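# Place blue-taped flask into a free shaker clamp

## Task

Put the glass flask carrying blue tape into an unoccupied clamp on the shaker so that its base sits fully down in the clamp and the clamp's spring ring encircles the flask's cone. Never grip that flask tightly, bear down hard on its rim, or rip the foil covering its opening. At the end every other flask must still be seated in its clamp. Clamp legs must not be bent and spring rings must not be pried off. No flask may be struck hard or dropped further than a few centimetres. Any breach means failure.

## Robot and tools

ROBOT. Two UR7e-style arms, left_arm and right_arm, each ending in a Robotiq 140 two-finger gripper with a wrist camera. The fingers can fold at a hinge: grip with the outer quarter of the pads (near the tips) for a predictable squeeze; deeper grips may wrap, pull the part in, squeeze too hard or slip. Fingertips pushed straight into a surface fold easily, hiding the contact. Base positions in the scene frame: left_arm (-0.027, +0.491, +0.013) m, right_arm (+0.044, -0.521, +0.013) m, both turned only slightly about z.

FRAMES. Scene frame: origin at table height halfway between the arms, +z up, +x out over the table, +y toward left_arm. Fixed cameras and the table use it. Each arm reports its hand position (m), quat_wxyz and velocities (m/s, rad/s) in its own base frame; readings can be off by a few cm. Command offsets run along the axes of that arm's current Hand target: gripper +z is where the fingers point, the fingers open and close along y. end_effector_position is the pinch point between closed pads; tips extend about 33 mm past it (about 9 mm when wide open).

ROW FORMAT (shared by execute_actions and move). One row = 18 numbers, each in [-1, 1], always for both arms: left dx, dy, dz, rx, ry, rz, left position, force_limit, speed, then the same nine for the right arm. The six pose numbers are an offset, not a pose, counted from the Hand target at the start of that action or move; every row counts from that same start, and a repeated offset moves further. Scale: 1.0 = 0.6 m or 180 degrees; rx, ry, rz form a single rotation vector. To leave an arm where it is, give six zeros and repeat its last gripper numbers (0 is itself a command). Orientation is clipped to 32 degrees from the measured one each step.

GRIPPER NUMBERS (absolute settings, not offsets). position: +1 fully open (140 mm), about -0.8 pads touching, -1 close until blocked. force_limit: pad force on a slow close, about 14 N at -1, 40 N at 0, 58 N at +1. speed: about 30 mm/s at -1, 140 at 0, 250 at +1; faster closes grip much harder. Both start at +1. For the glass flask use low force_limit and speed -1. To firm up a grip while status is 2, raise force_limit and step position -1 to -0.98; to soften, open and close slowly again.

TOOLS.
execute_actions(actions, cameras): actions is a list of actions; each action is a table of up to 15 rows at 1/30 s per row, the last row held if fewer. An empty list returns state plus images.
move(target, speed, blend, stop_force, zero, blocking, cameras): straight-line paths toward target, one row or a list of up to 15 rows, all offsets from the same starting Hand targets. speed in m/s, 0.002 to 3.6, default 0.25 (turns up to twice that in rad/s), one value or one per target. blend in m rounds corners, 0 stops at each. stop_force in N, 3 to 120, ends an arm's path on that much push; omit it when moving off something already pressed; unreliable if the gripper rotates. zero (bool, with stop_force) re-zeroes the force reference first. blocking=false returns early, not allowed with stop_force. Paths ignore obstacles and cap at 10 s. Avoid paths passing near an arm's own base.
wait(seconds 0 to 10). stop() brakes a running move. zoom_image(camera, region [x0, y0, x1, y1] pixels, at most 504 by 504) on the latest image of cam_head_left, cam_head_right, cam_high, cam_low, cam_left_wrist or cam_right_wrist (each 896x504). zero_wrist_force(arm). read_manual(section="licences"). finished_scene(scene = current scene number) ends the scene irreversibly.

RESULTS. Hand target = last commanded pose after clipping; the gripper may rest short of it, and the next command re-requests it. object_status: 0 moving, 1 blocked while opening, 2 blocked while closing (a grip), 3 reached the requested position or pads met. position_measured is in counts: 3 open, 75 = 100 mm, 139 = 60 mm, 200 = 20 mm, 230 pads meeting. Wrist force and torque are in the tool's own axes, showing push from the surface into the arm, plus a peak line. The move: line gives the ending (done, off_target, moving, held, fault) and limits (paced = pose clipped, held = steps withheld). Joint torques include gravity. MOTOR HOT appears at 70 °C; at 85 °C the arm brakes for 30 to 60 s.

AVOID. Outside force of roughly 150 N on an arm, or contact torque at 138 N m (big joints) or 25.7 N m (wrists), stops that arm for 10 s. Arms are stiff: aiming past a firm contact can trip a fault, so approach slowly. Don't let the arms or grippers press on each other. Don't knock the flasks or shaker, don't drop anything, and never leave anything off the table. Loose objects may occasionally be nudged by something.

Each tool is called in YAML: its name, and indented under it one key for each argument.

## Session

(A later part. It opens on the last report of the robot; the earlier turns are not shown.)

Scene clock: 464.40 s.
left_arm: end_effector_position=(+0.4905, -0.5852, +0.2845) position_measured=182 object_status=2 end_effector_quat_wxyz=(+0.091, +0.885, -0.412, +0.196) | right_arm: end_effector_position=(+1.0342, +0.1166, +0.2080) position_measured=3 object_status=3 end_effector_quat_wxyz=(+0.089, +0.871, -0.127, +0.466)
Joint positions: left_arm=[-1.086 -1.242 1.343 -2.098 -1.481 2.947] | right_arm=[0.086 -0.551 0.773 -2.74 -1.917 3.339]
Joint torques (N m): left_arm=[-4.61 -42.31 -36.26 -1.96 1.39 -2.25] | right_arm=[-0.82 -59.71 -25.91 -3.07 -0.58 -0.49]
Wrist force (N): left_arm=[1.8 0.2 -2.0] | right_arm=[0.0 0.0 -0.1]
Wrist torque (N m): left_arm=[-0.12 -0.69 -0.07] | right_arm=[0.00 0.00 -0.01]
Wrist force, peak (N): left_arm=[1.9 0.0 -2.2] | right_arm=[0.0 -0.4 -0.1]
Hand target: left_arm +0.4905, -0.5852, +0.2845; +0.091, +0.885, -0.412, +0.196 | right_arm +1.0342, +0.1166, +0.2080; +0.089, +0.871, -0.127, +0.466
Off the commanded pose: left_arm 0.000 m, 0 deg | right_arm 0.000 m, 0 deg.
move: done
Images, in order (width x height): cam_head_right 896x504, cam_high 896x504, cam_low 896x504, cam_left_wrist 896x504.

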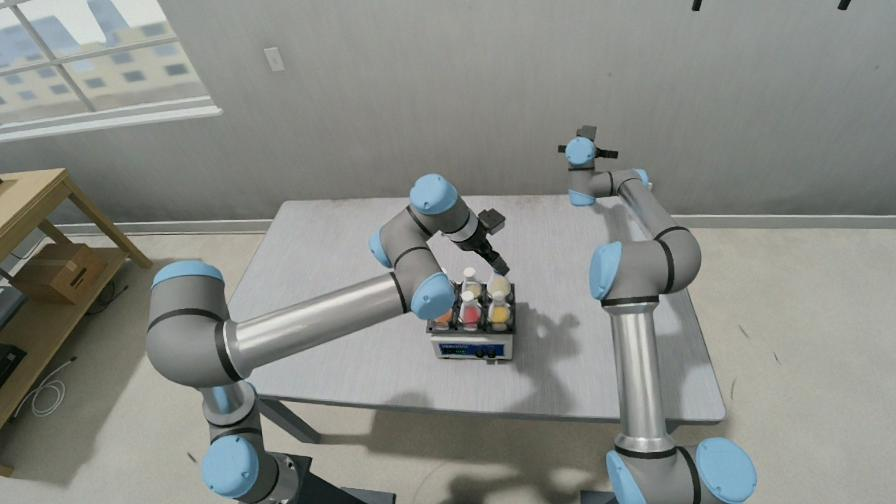

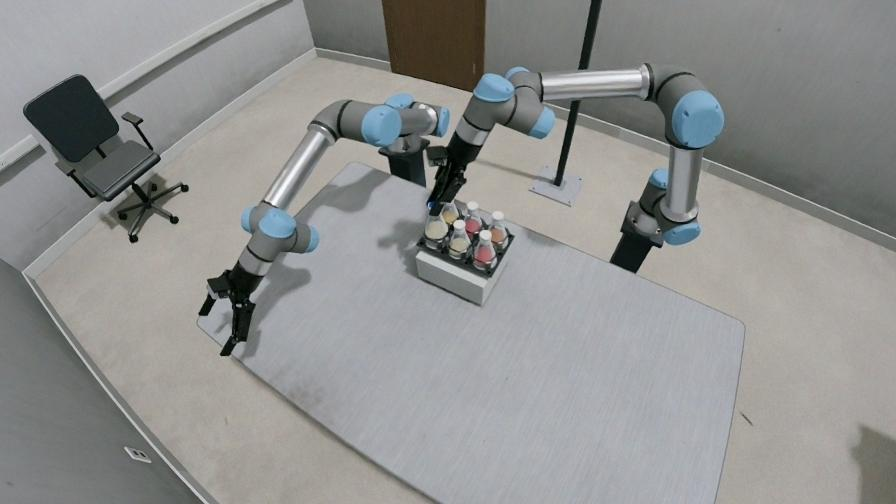

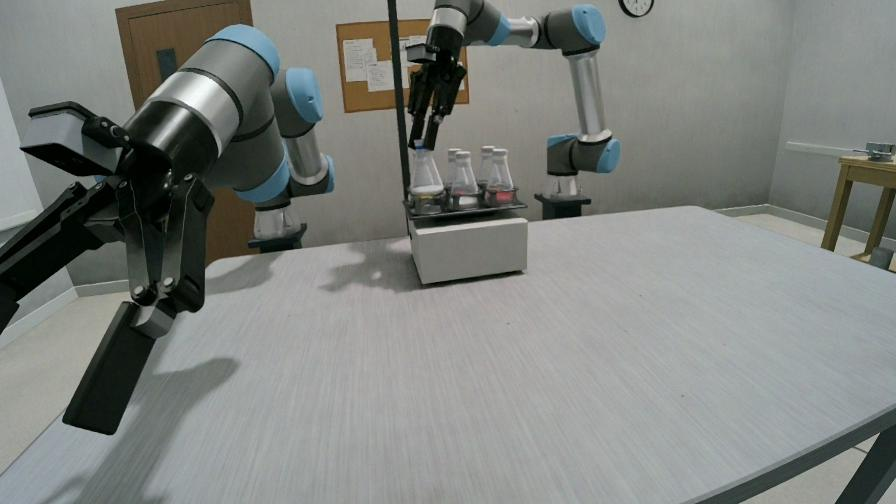

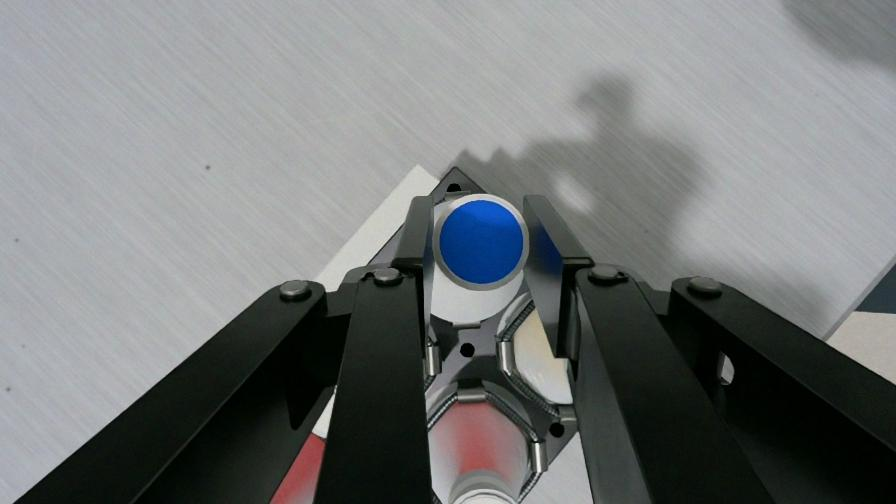

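move:
  target: [-0.0141,0,0.0302,0,0,0,-1,-1,-1,0,0,0,0,0,0,1,1,1]
  speed: 0.015
  stop_force: 10
  cameras: ["cam_left_wrist","cam_low","cam_high"]

zoom_image:
  camera: "cam_left_wrist"
  region: [380, 160, 580, 350]

zoom_image:
  camera: "cam_low"
  region: [390, 120, 490, 230]

zoom_image:
  camera: "cam_high"
  region: [400, 180, 480, 260]

Scene clock: 477.30 s.
left_arm: end_effector_position=(+0.4905, -0.5852, +0.2787) position_measured=182 object_status=2 end_effector_quat_wxyz=(+0.091, +0.885, -0.412, +0.196) | right_arm: end_effector_position=(+1.0342, +0.1166, +0.2080) position_measured=3 object_status=3 end_effector_quat_wxyz=(+0.089, +0.871, -0.127, +0.466)
Joint positions: left_arm=[-1.086 -1.241 1.356 -2.113 -1.481 2.947] | right_arm=[0.086 -0.551 0.773 -2.74 -1.917 3.339]
Joint torques (N m): left_arm=[-5.89 -48.52 -32.8 -4.04 -1.97 -1.64] | right_arm=[-0.54 -60.04 -26.55 -2.86 -0.63 -0.72]
Wrist force (N): left_arm=[5.6 -0.6 -6.9] | right_arm=[0.1 -0.1 -0.1]
Wrist torque (N m): left_arm=[-0.11 -0.67 -0.09] | right_arm=[-0.03 -0.03 -0.01]
Wrist force, peak (N): left_arm=[10.0 -2.0 -13.3] | right_arm=[0.1 -0.1 -0.3]
Hand target: left_arm +0.4905, -0.5852, +0.2787; +0.091, +0.885, -0.412, +0.196 (not the last commanded pose) | right_arm +1.0342, +0.1166, +0.2080; +0.089, +0.871, -0.127, +0.466
Off the commanded pose: left_arm 0.014 m, 0 deg | right_arm 0.000 m, 0 deg.
move: contact (left_arm)
Images, in order (width x height): cam_high 896x504, cam_low 896x504, cam_left_wrist 896x504.

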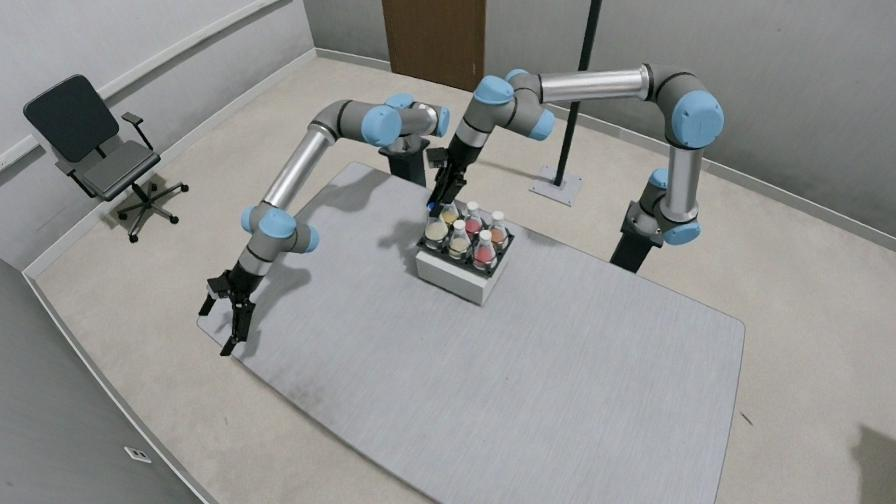

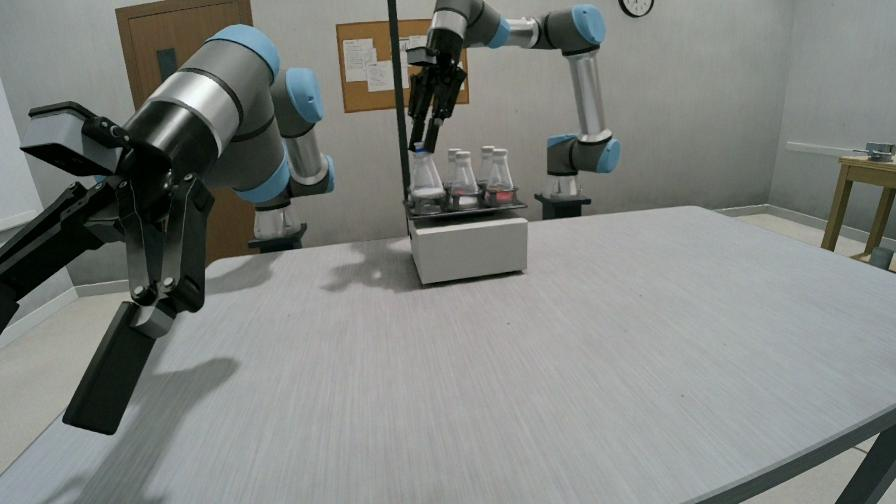

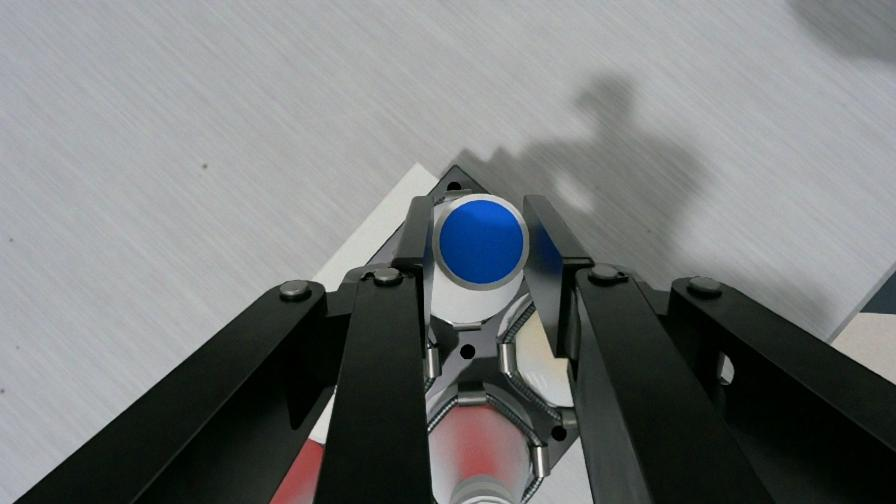

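Scaled by 2.520 from the camera's 896x504 image, which has a finer 1280x720 frame.

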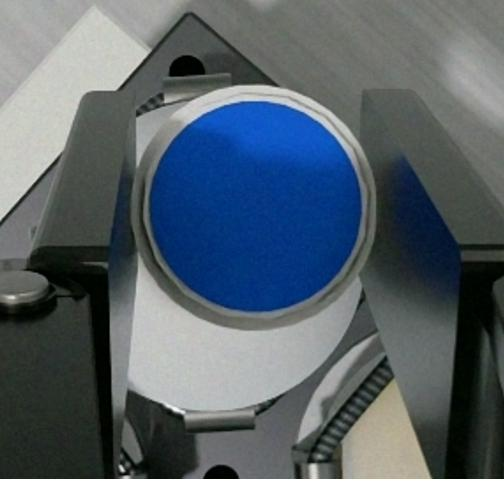

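Scaled by 4.582 from the camera's 896x504 image, which has a finer 1280x720 frame.

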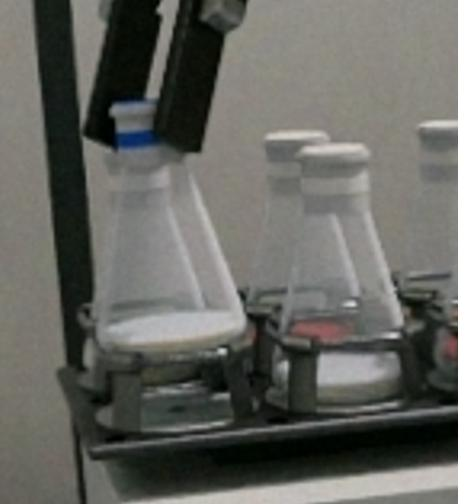

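Scaled by 6.300 from the camera's 896x504 image, which has a finer 1280x720 frame.

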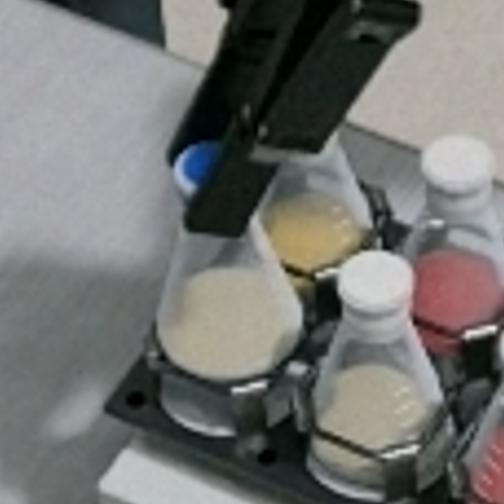

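move:
  target: [-0.0099,0,0.0211,0,0,0,-1,-1,-1,0,0,0,0,0,0,1,1,1]
  speed: 0.012
  stop_force: 22
  cameras: ["cam_left_wrist","cam_low","cam_high"]

zoom_image:
  camera: "cam_left_wrist"
  region: [380, 160, 580, 350]

zoom_image:
  camera: "cam_low"
  region: [390, 120, 490, 230]

Scene clock: 488.27 s.
left_arm: end_effector_position=(+0.4905, -0.5853, +0.2671) position_measured=182 object_status=2 end_effector_quat_wxyz=(+0.091, +0.885, -0.412, +0.196) | right_arm: end_effector_position=(+1.0342, +0.1166, +0.2080) position_measured=3 object_status=3 end_effector_quat_wxyz=(+0.089, +0.871, -0.127, +0.466)
Joint positions: left_arm=[-1.086 -1.237 1.382 -2.143 -1.481 2.947] | right_arm=[0.086 -0.551 0.773 -2.74 -1.917 3.339]
Joint torques (N m): left_arm=[-5.94 -39.87 -22.83 3.7 -1.93 -1.86] | right_arm=[-0.6 -60.19 -26.12 -3.15 -0.64 -0.86]
Wrist force (N): left_arm=[15.6 -3.3 -17.3] | right_arm=[0.1 0.1 0.0]
Wrist torque (N m): left_arm=[0.19 -0.78 0.10] | right_arm=[0.02 -0.02 0.00]
Wrist force, peak (N): left_arm=[19.7 -4.4 -26.8] | right_arm=[0.2 0.0 -0.2]
Hand target: left_arm +0.4905, -0.5852, +0.2670; +0.091, +0.885, -0.412, +0.196 (not the last commanded pose) | right_arm +1.0342, +0.1166, +0.2080; +0.089, +0.871, -0.127, +0.466
Off the commanded pose: left_arm 0.002 m, 0 deg | right_arm 0.000 m, 0 deg.
move: contact (left_arm)
Images, in order (width x height): cam_high 896x504, cam_low 896x504, cam_left_wrist 896x504.

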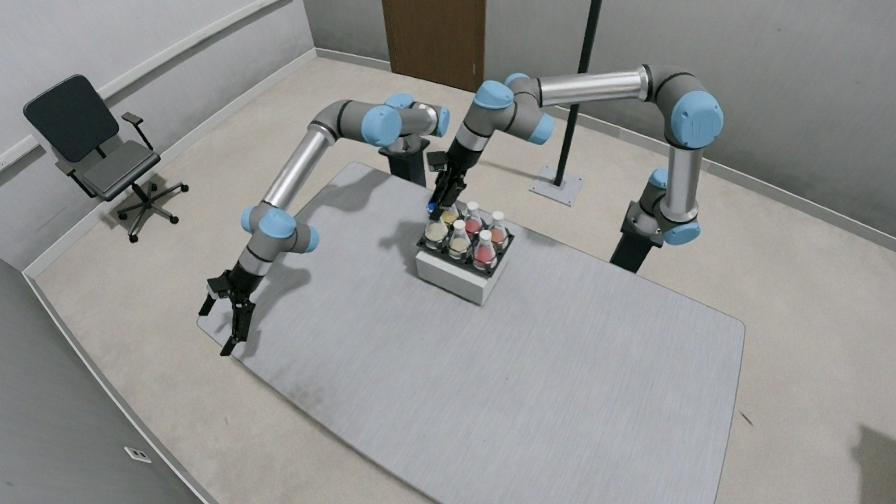

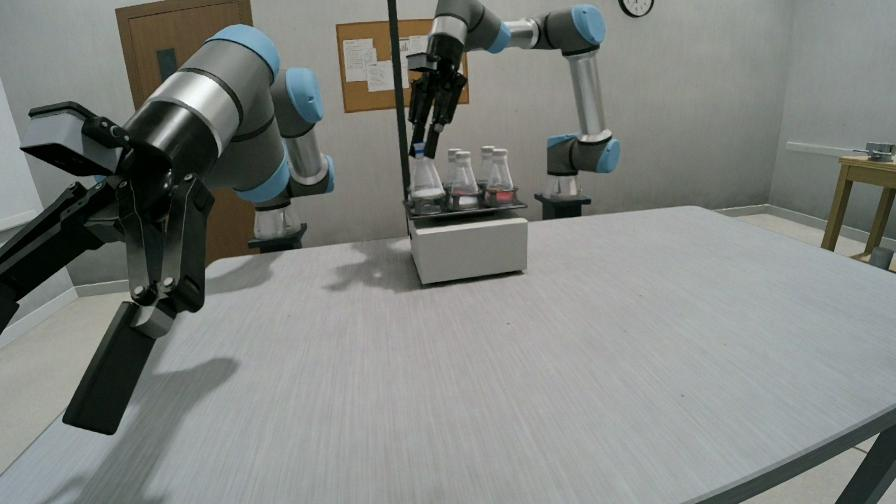

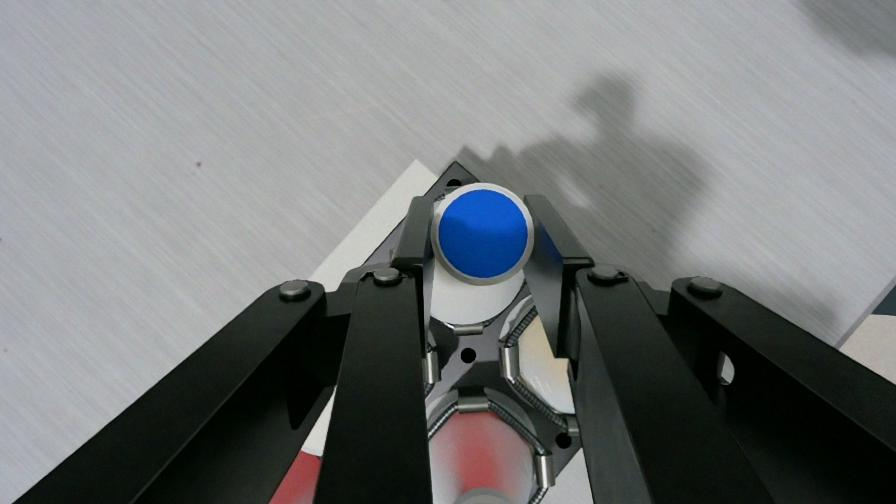

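Scaled by 2.520 from the camera's 896x504 image, which has a finer 1280x720 frame.

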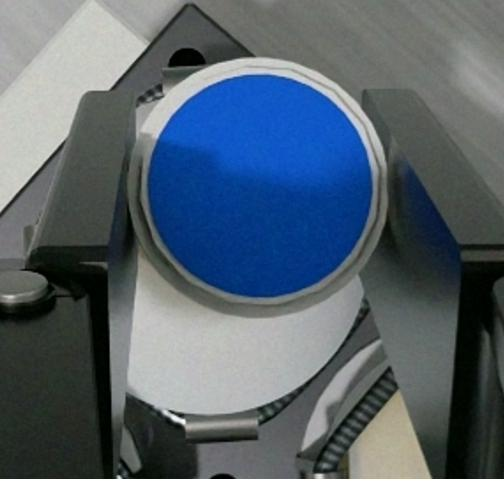

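Scaled by 4.582 from the camera's 896x504 image, which has a finer 1280x720 frame.

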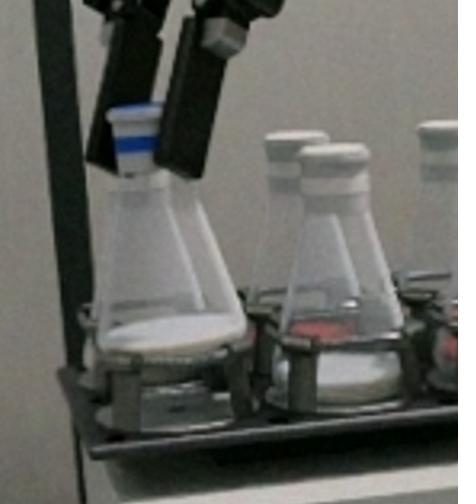

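move:
  target: [0,0,0,0,0,0,-0.25,-1,-1,0,0,0,0,0,0,1,1,1]
  cameras: ["cam_left_wrist","cam_low"]

zoom_image:
  camera: "cam_left_wrist"
  region: [380, 160, 580, 350]

zoom_image:
  camera: "cam_low"
  region: [390, 120, 490, 230]

Scene clock: 546.23 s.
left_arm: end_effector_position=(+0.4905, -0.5852, +0.2670) position_measured=160 object_status=0 end_effector_quat_wxyz=(+0.091, +0.885, -0.412, +0.196) | right_arm: end_effector_position=(+1.0342, +0.1166, +0.2080) position_measured=3 object_status=3 end_effector_quat_wxyz=(+0.089, +0.871, -0.127, +0.466)
Joint positions: left_arm=[-1.086 -1.237 1.382 -2.143 -1.481 2.947] | right_arm=[0.086 -0.551 0.773 -2.74 -1.917 3.339]
Joint torques (N m): left_arm=[-3.11 -39.61 -24.01 -6.5 0.14 -1.64] | right_arm=[-1.12 -60.76 -27.44 -2.68 -0.85 -0.91]
Wrist force (N): left_arm=[2.6 0.1 -1.5] | right_arm=[0.0 0.0 -0.1]
Wrist torque (N m): left_arm=[-0.15 -0.78 -0.07] | right_arm=[0.00 -0.02 -0.01]
Wrist force, peak (N): left_arm=[15.9 -3.4 -17.7] | right_arm=[-0.1 -0.3 0.2]
Hand target: left_arm +0.4905, -0.5852, +0.2670; +0.091, +0.885, -0.412, +0.196 | right_arm +1.0342, +0.1166, +0.2080; +0.089, +0.871, -0.127, +0.466
Off the commanded pose: left_arm 0.000 m, 0 deg | right_arm 0.000 m, 0 deg.
move: done
Images, in order (width x height): cam_low 896x504, cam_left_wrist 896x504.

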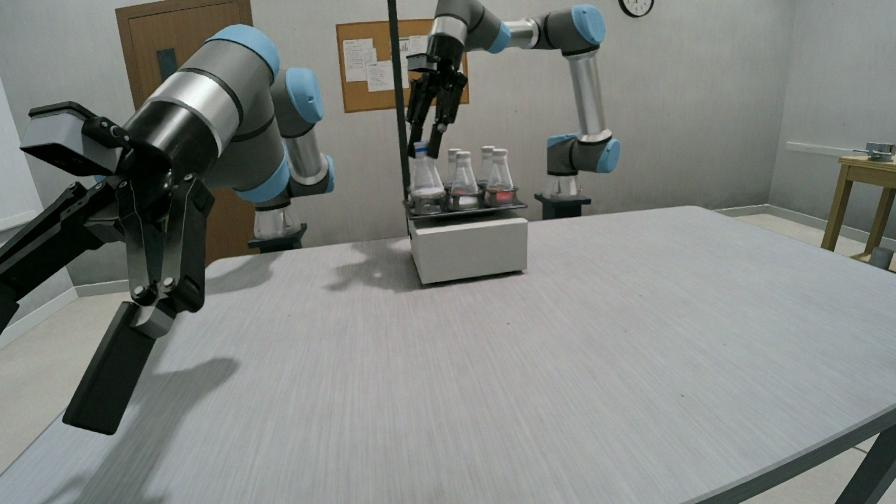

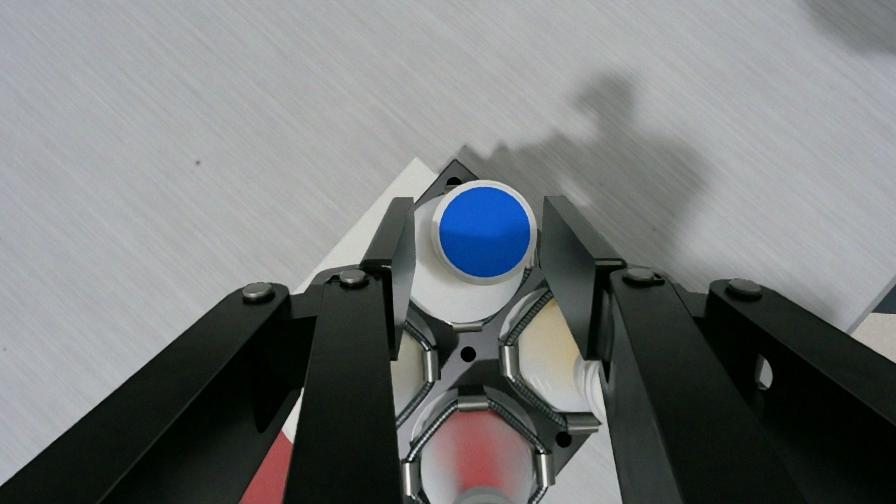

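Scaled by 2.520 from the camera's 896x504 image, which has a finer 1280x720 frame.

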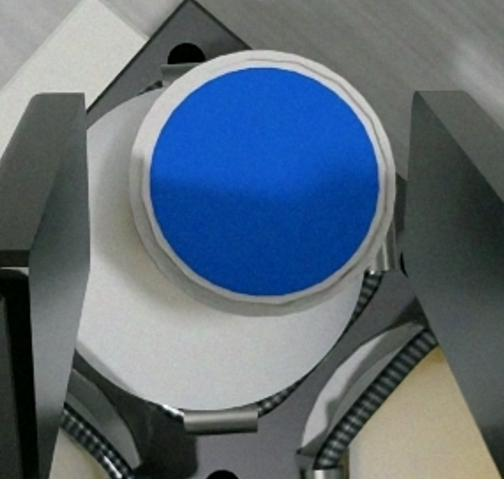

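Scaled by 4.582 from the camera's 896x504 image, which has a finer 1280x720 frame.

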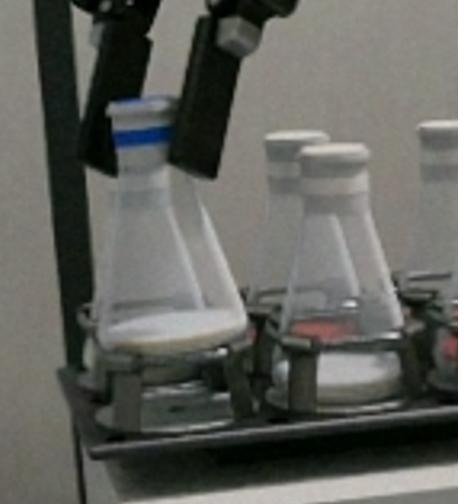

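move:
  target:
    - [-0.021,0,0.0177,0,0,0,-0.25,-1,-1,0,0,0,0,0,0,1,1,1]
    - [-0.021,0,0.0177,0,0,0,-1,-0.5,-1,0,0,0,0,0,0,1,1,1]
  speed: 0.03

wait:
  seconds: 1
  cameras: ["cam_left_wrist","cam_low"]

zoom_image:
  camera: "cam_left_wrist"
  region: [380, 160, 580, 350]

zoom_image:
  camera: "cam_low"
  region: [390, 120, 490, 230]

Scene clock: 558.27 s.
left_arm: end_effector_position=(+0.4860, -0.5799, +0.2521) position_measured=176 object_status=0 end_effector_quat_wxyz=(+0.091, +0.885, -0.412, +0.196) | right_arm: end_effector_position=(+1.0342, +0.1166, +0.2080) position_measured=3 object_status=3 end_effector_quat_wxyz=(+0.089, +0.871, -0.127, +0.466)
Joint positions: left_arm=[-1.088 -1.248 1.435 -2.185 -1.48 2.945] | right_arm=[0.086 -0.551 0.773 -2.74 -1.917 3.339]
Joint torques (N m): left_arm=[1.29 -25.92 -35.02 -1.83 -0.38 0.47] | right_arm=[-0.79 -59.81 -26.72 -2.78 -0.73 -0.66]
Wrist force (N): left_arm=[2.8 -2.4 -3.7] | right_arm=[0.1 0.0 0.0]
Wrist torque (N m): left_arm=[0.04 -0.66 0.09] | right_arm=[-0.02 -0.04 -0.01]
Wrist force, peak (N): left_arm=[3.3 -3.0 -4.3] | right_arm=[-0.2 -0.1 -0.3]
Hand target: left_arm +0.4860, -0.5799, +0.2521; +0.091, +0.885, -0.412, +0.196 | right_arm +1.0342, +0.1166, +0.2080; +0.089, +0.871, -0.127, +0.466
Off the commanded pose: left_arm 0.000 m, 0 deg | right_arm 0.000 m, 0 deg.
move: done

Scene clock: 559.27 s.
left_arm: end_effector_position=(+0.4860, -0.5799, +0.2521) position_measured=176 object_status=2 end_effector_quat_wxyz=(+0.091, +0.885, -0.412, +0.196) | right_arm: end_effector_position=(+1.0342, +0.1166, +0.2080) position_measured=3 object_status=3 end_effector_quat_wxyz=(+0.089, +0.871, -0.127, +0.466)
Joint positions: left_arm=[-1.088 -1.248 1.435 -2.185 -1.48 2.945] | right_arm=[0.086 -0.551 0.773 -2.74 -1.917 3.339]
Joint torques (N m): left_arm=[3.78 -26.45 -32.32 -1.77 -2.35 1.87] | right_arm=[-0.76 -59.89 -27.49 -2.9 -0.88 -0.9]
Wrist force (N): left_arm=[3.3 -2.8 -4.4] | right_arm=[0.1 0.0 -0.1]
Wrist torque (N m): left_arm=[0.01 -0.70 0.09] | right_arm=[0.00 -0.03 -0.01]
Wrist force, peak (N): left_arm=[3.5 -3.4 -4.7] | right_arm=[0.1 -0.2 -0.3]
Hand target: left_arm +0.4860, -0.5799, +0.2521; +0.091, +0.885, -0.412, +0.196 | right_arm +1.0342, +0.1166, +0.2080; +0.089, +0.871, -0.127, +0.466
Tool commands: left_gripper/position=-1.0 left_gripper/force_limit=-0.5 left_gripper/speed=-1.0 right_gripper/position=+1.0 right_gripper/force_limit=+1.0 right_gripper/speed=+1.0
Off the commanded pose: left_arm 0.000 m, 0 deg | right_arm 0.000 m, 0 deg.
wait: 1.00 s; at rest by 0.17 s
Images, in order (width x height): cam_low 896x504, cam_left_wrist 896x504.

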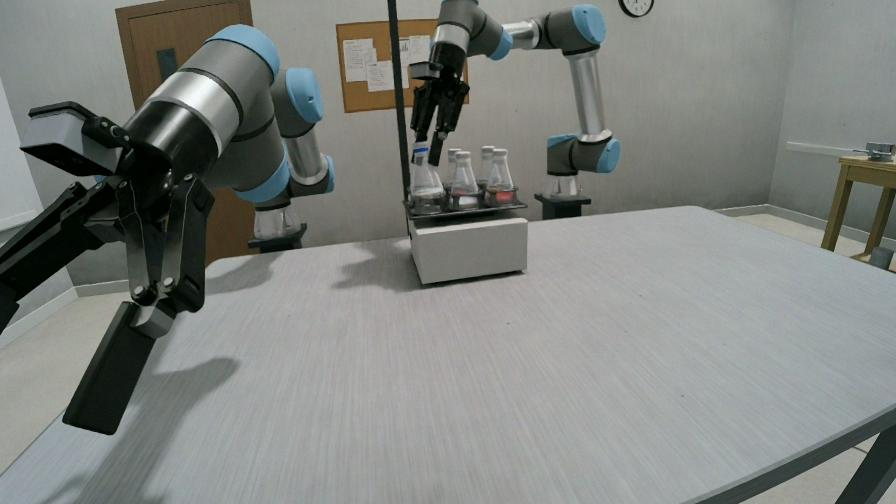

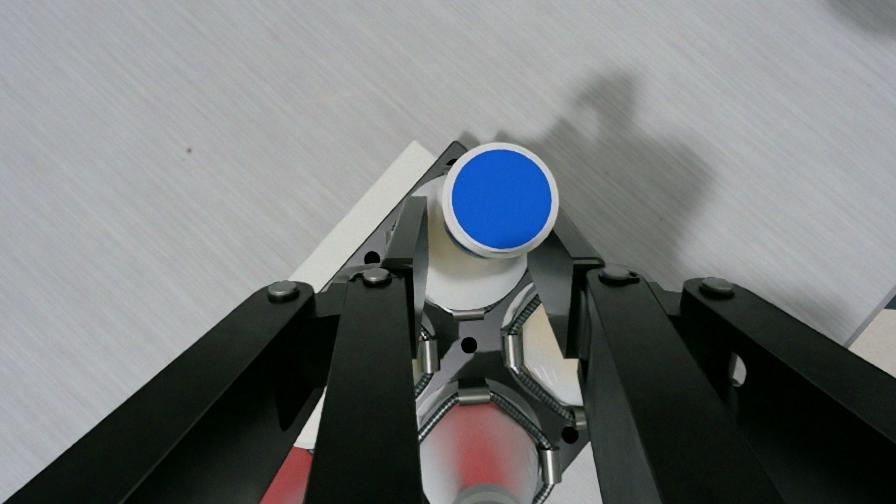

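Scaled by 2.520 from the camera's 896x504 image, which has a finer 1280x720 frame.

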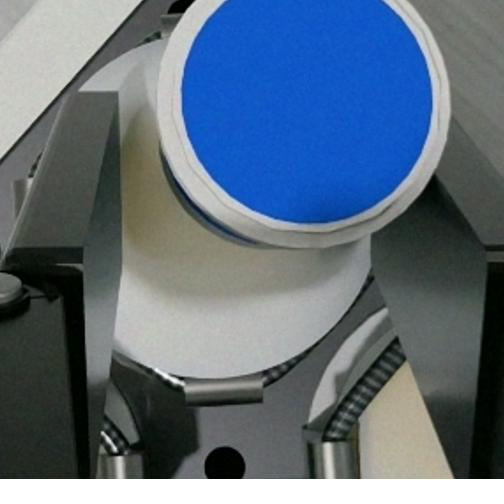

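Scaled by 4.582 from the camera's 896x504 image, which has a finer 1280x720 frame.

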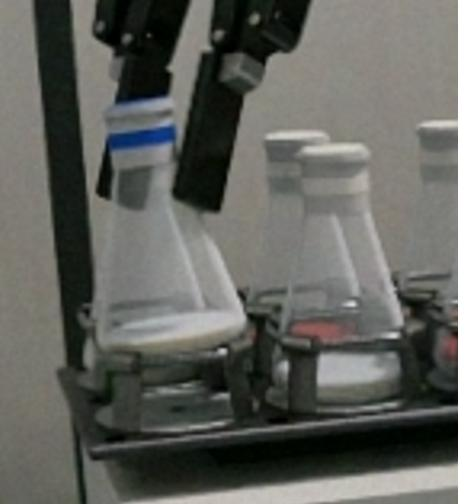

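move:
  target: [-0.0085,0,0.0181,0,0,0,-1,-0.5,-1,0,0,0,0,0,0,1,1,1]
  speed: 0.012
  stop_force: 28
  cameras: ["cam_left_wrist","cam_low"]

zoom_image:
  camera: "cam_left_wrist"
  region: [380, 130, 580, 340]

zoom_image:
  camera: "cam_low"
  region: [390, 120, 490, 230]

Scene clock: 577.47 s.
left_arm: end_effector_position=(+0.4861, -0.5800, +0.2491) position_measured=176 object_status=2 end_effector_quat_wxyz=(+0.092, +0.885, -0.412, +0.196) | right_arm: end_effector_position=(+1.0342, +0.1166, +0.2080) position_measured=3 object_status=3 end_effector_quat_wxyz=(+0.089, +0.871, -0.127, +0.466)
Joint positions: left_arm=[-1.088 -1.247 1.442 -2.193 -1.48 2.945] | right_arm=[0.086 -0.551 0.773 -2.74 -1.917 3.339]
Joint torques (N m): left_arm=[-8.65 -34.89 -22.19 3.87 -4.02 1.81] | right_arm=[-0.27 -61.06 -27.68 -2.84 -0.78 -0.73]
Wrist force (N): left_arm=[14.2 -7.0 -19.9] | right_arm=[0.0 -0.2 0.0]
Wrist torque (N m): left_arm=[0.16 -0.61 0.01] | right_arm=[-0.05 -0.02 -0.01]
Wrist force, peak (N): left_arm=[16.0 -8.9 -31.7] | right_arm=[0.2 -0.3 0.1]
Hand target: left_arm +0.4861, -0.5800, +0.2491; +0.092, +0.885, -0.412, +0.196 (not the last commanded pose) | right_arm +1.0342, +0.1166, +0.2080; +0.089, +0.871, -0.127, +0.466
Off the commanded pose: left_arm 0.009 m, 0 deg | right_arm 0.000 m, 0 deg.
move: contact (left_arm)
Images, in order (width x height): cam_low 896x504, cam_left_wrist 896x504.

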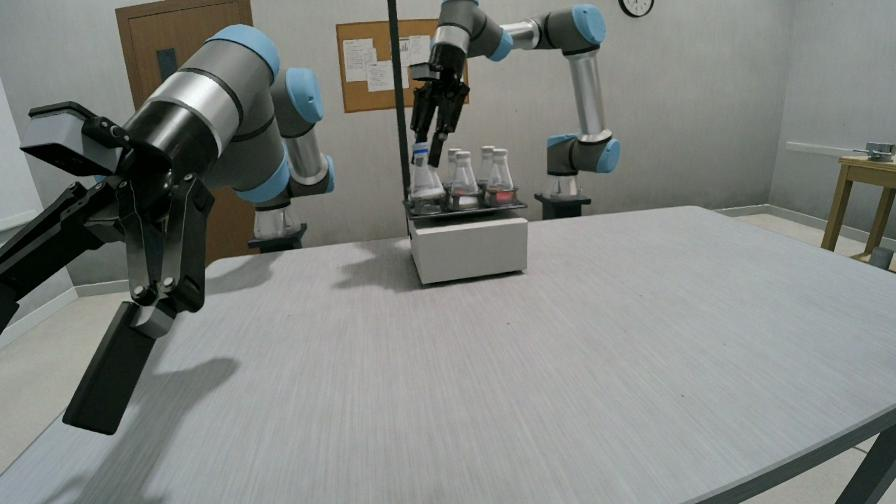

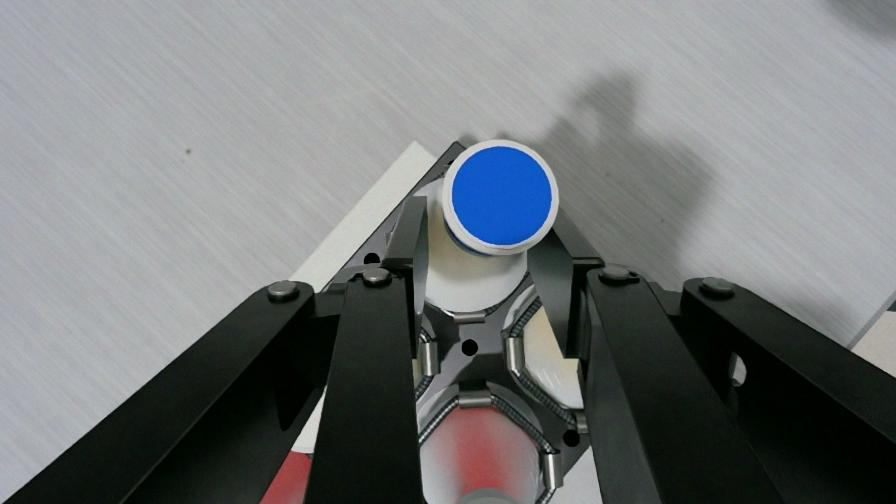

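Scaled by 2.400 from the camera's 896x504 image, which has a finer 1280x720 frame.

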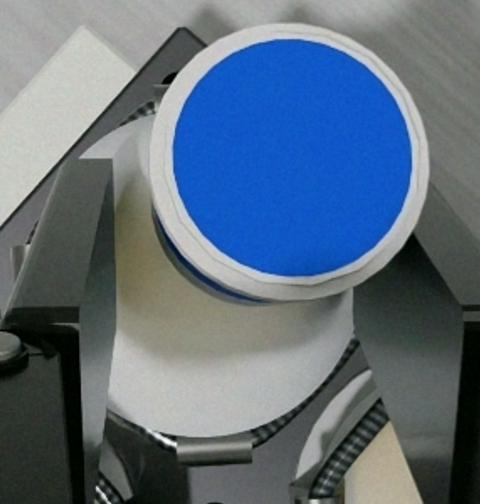

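Scaled by 4.582 from the camera's 896x504 image, which has a finer 1280x720 frame.

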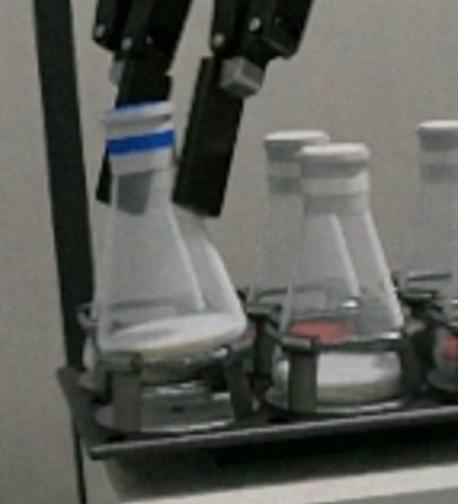

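move:
  target: [-0.00704,0,0.0151,0,0,0,-1,-0.5,-1,0,0,0,0,0,0,1,1,1]
  speed: 0.015
  stop_force: 35
  cameras: ["cam_left_wrist","cam_low"]

zoom_image:
  camera: "cam_low"
  region: [390, 120, 490, 230]

zoom_image:
  camera: "cam_left_wrist"
  region: [380, 130, 580, 340]

Scene clock: 617.53 s.
left_arm: end_effector_position=(+0.4866, -0.5811, +0.2463) position_measured=176 object_status=2 end_effector_quat_wxyz=(+0.093, +0.884, -0.412, +0.199) | right_arm: end_effector_position=(+1.0342, +0.1166, +0.2080) position_measured=3 object_status=3 end_effector_quat_wxyz=(+0.089, +0.871, -0.127, +0.466)
Joint positions: left_arm=[-1.088 -1.246 1.45 -2.209 -1.48 2.945] | right_arm=[0.086 -0.551 0.773 -2.74 -1.917 3.339]
Joint torques (N m): left_arm=[-9.64 -12.41 -8.26 6.59 -4.2 1.85] | right_arm=[-0.82 -61.87 -26.64 -2.53 -0.82 -1.01]
Wrist force (N): left_arm=[15.1 -5.2 -48.4] | right_arm=[-0.1 0.0 -0.1]
Wrist torque (N m): left_arm=[0.30 -0.71 0.30] | right_arm=[-0.02 0.02 -0.01]
Wrist force, peak (N): left_arm=[18.5 -6.4 -60.2] | right_arm=[0.2 -0.2 -0.2]
Hand target: left_arm +0.4864, -0.5807, +0.2460; +0.093, +0.885, -0.412, +0.198 (not the last commanded pose) | right_arm +1.0342, +0.1166, +0.2080; +0.089, +0.871, -0.127, +0.466
Off the commanded pose: left_arm 0.007 m, 0 deg | right_arm 0.000 m, 0 deg.
move: contact (left_arm)
Images, in order (width x height): cam_low 896x504, cam_left_wrist 896x504.

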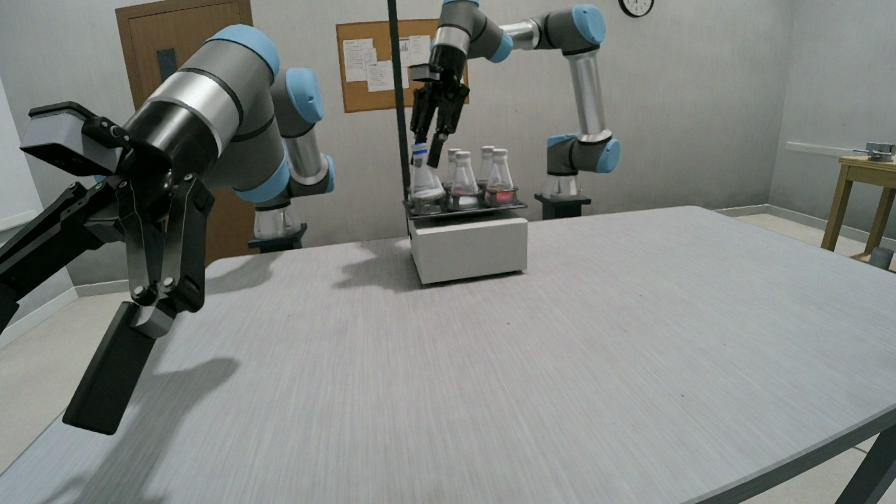

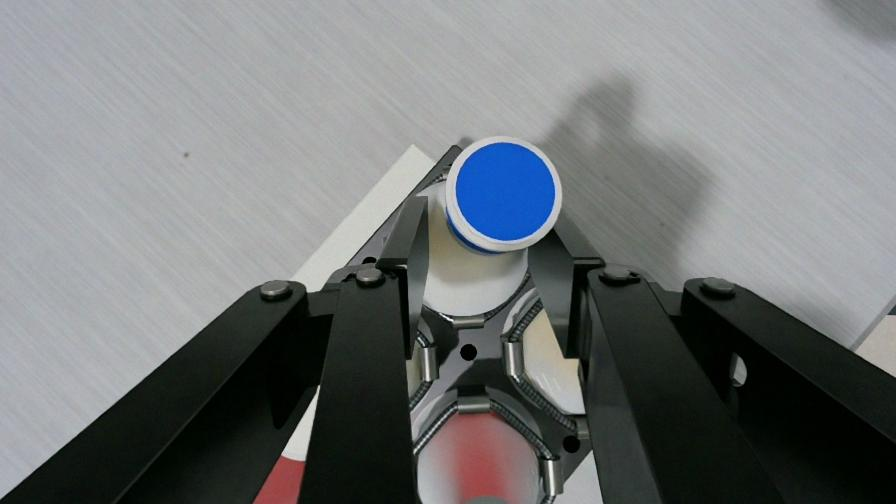

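Scaled by 4.582 from the camera's 896x504 image, which has a finer 1280x720 frame.

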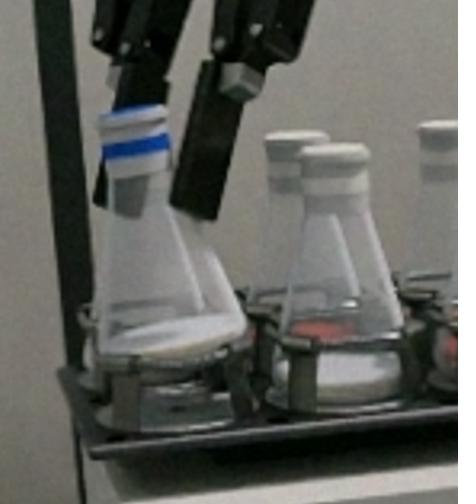

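Scaled by 2.400 from the camera's 896x504 image, which has a finer 1280x720 frame.

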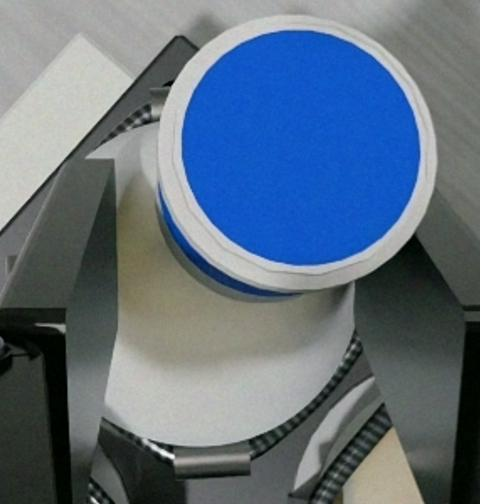

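move:
  target: [-0.0128,-0.0086,0.0032,-0.0194,0.0255,-0.0091,-1,-0.5,-1,0,0,0,0,0,0,1,1,1]
  speed: 0.012
  stop_force: 35
  cameras: ["cam_left_wrist","cam_low"]

zoom_image:
  camera: "cam_low"
  region: [390, 120, 490, 230]

zoom_image:
  camera: "cam_left_wrist"
  region: [380, 130, 580, 340]

Scene clock: 638.93 s.
left_arm: end_effector_position=(+0.4882, -0.5757, +0.2449) position_measured=176 object_status=2 end_effector_quat_wxyz=(+0.144, +0.877, -0.400, +0.226) | right_arm: end_effector_position=(+1.0342, +0.1166, +0.2080) position_measured=3 object_status=3 end_effector_quat_wxyz=(+0.089, +0.871, -0.127, +0.466)
Joint positions: left_arm=[-1.059 -1.287 1.571 -2.396 -1.538 2.948] | right_arm=[0.086 -0.551 0.773 -2.74 -1.917 3.339]
Joint torques (N m): left_arm=[-10.5 -4.38 -12.66 6.92 -1.25 1.68] | right_arm=[-1.39 -62.11 -27.21 -2.86 -0.71 -1]
Wrist force (N): left_arm=[25.3 -2.7 -29.4] | right_arm=[0.2 0.1 0.0]
Wrist torque (N m): left_arm=[0.51 -0.82 0.51] | right_arm=[0.01 -0.05 -0.01]
Wrist force, peak (N): left_arm=[20.6 -4.3 -51.7] | right_arm=[0.3 0.0 -0.1]
Hand target: left_arm +0.4864, -0.5727, +0.2409; +0.139, +0.878, -0.401, +0.219 | right_arm +1.0342, +0.1166, +0.2080; +0.089, +0.871, -0.127, +0.466
Off the commanded pose: left_arm 0.005 m, 1 deg | right_arm 0.000 m, 0 deg.
move: off_target (left_arm)
Images, in order (width x height): cam_low 896x504, cam_left_wrist 896x504.

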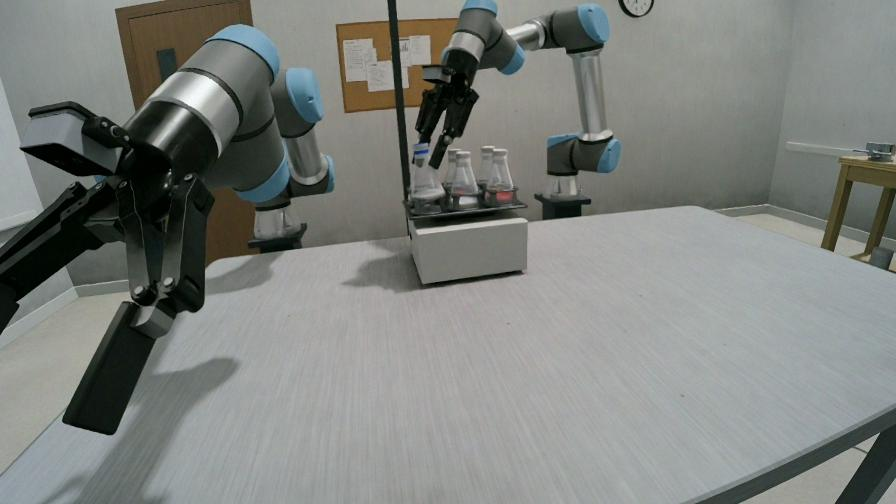

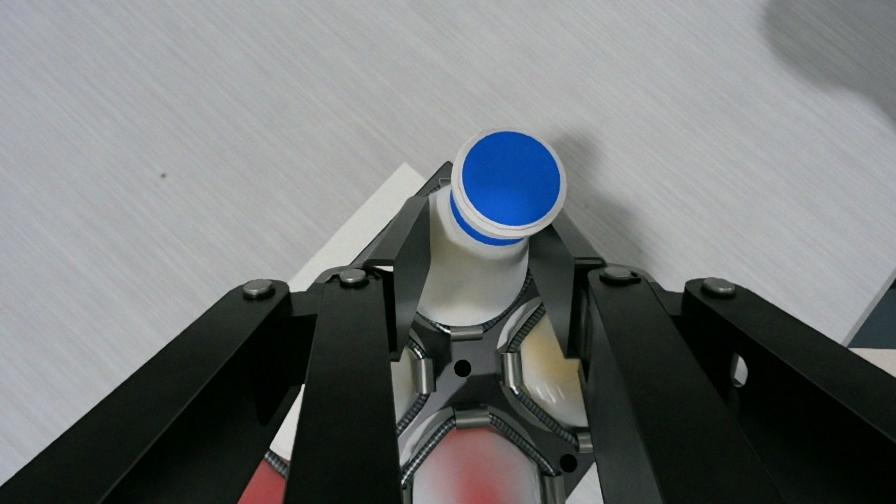

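Scaled by 4.582 from the camera's 896x504 image, which has a finer 1280x720 frame.

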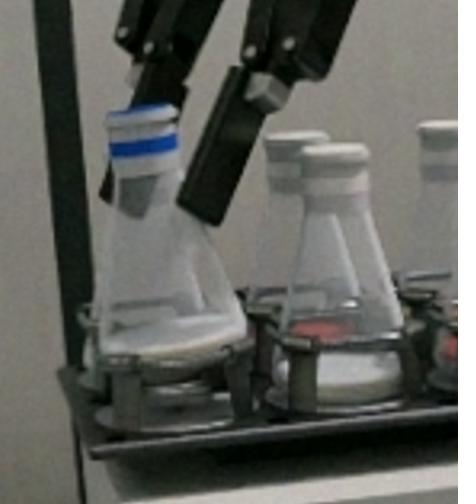

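Scaled by 2.400 from the camera's 896x504 image, which has a finer 1280x720 frame.

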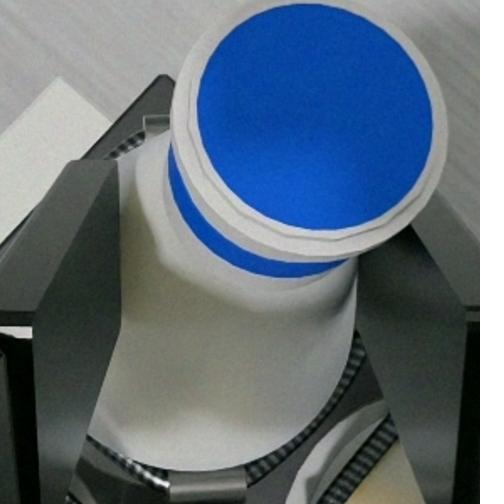

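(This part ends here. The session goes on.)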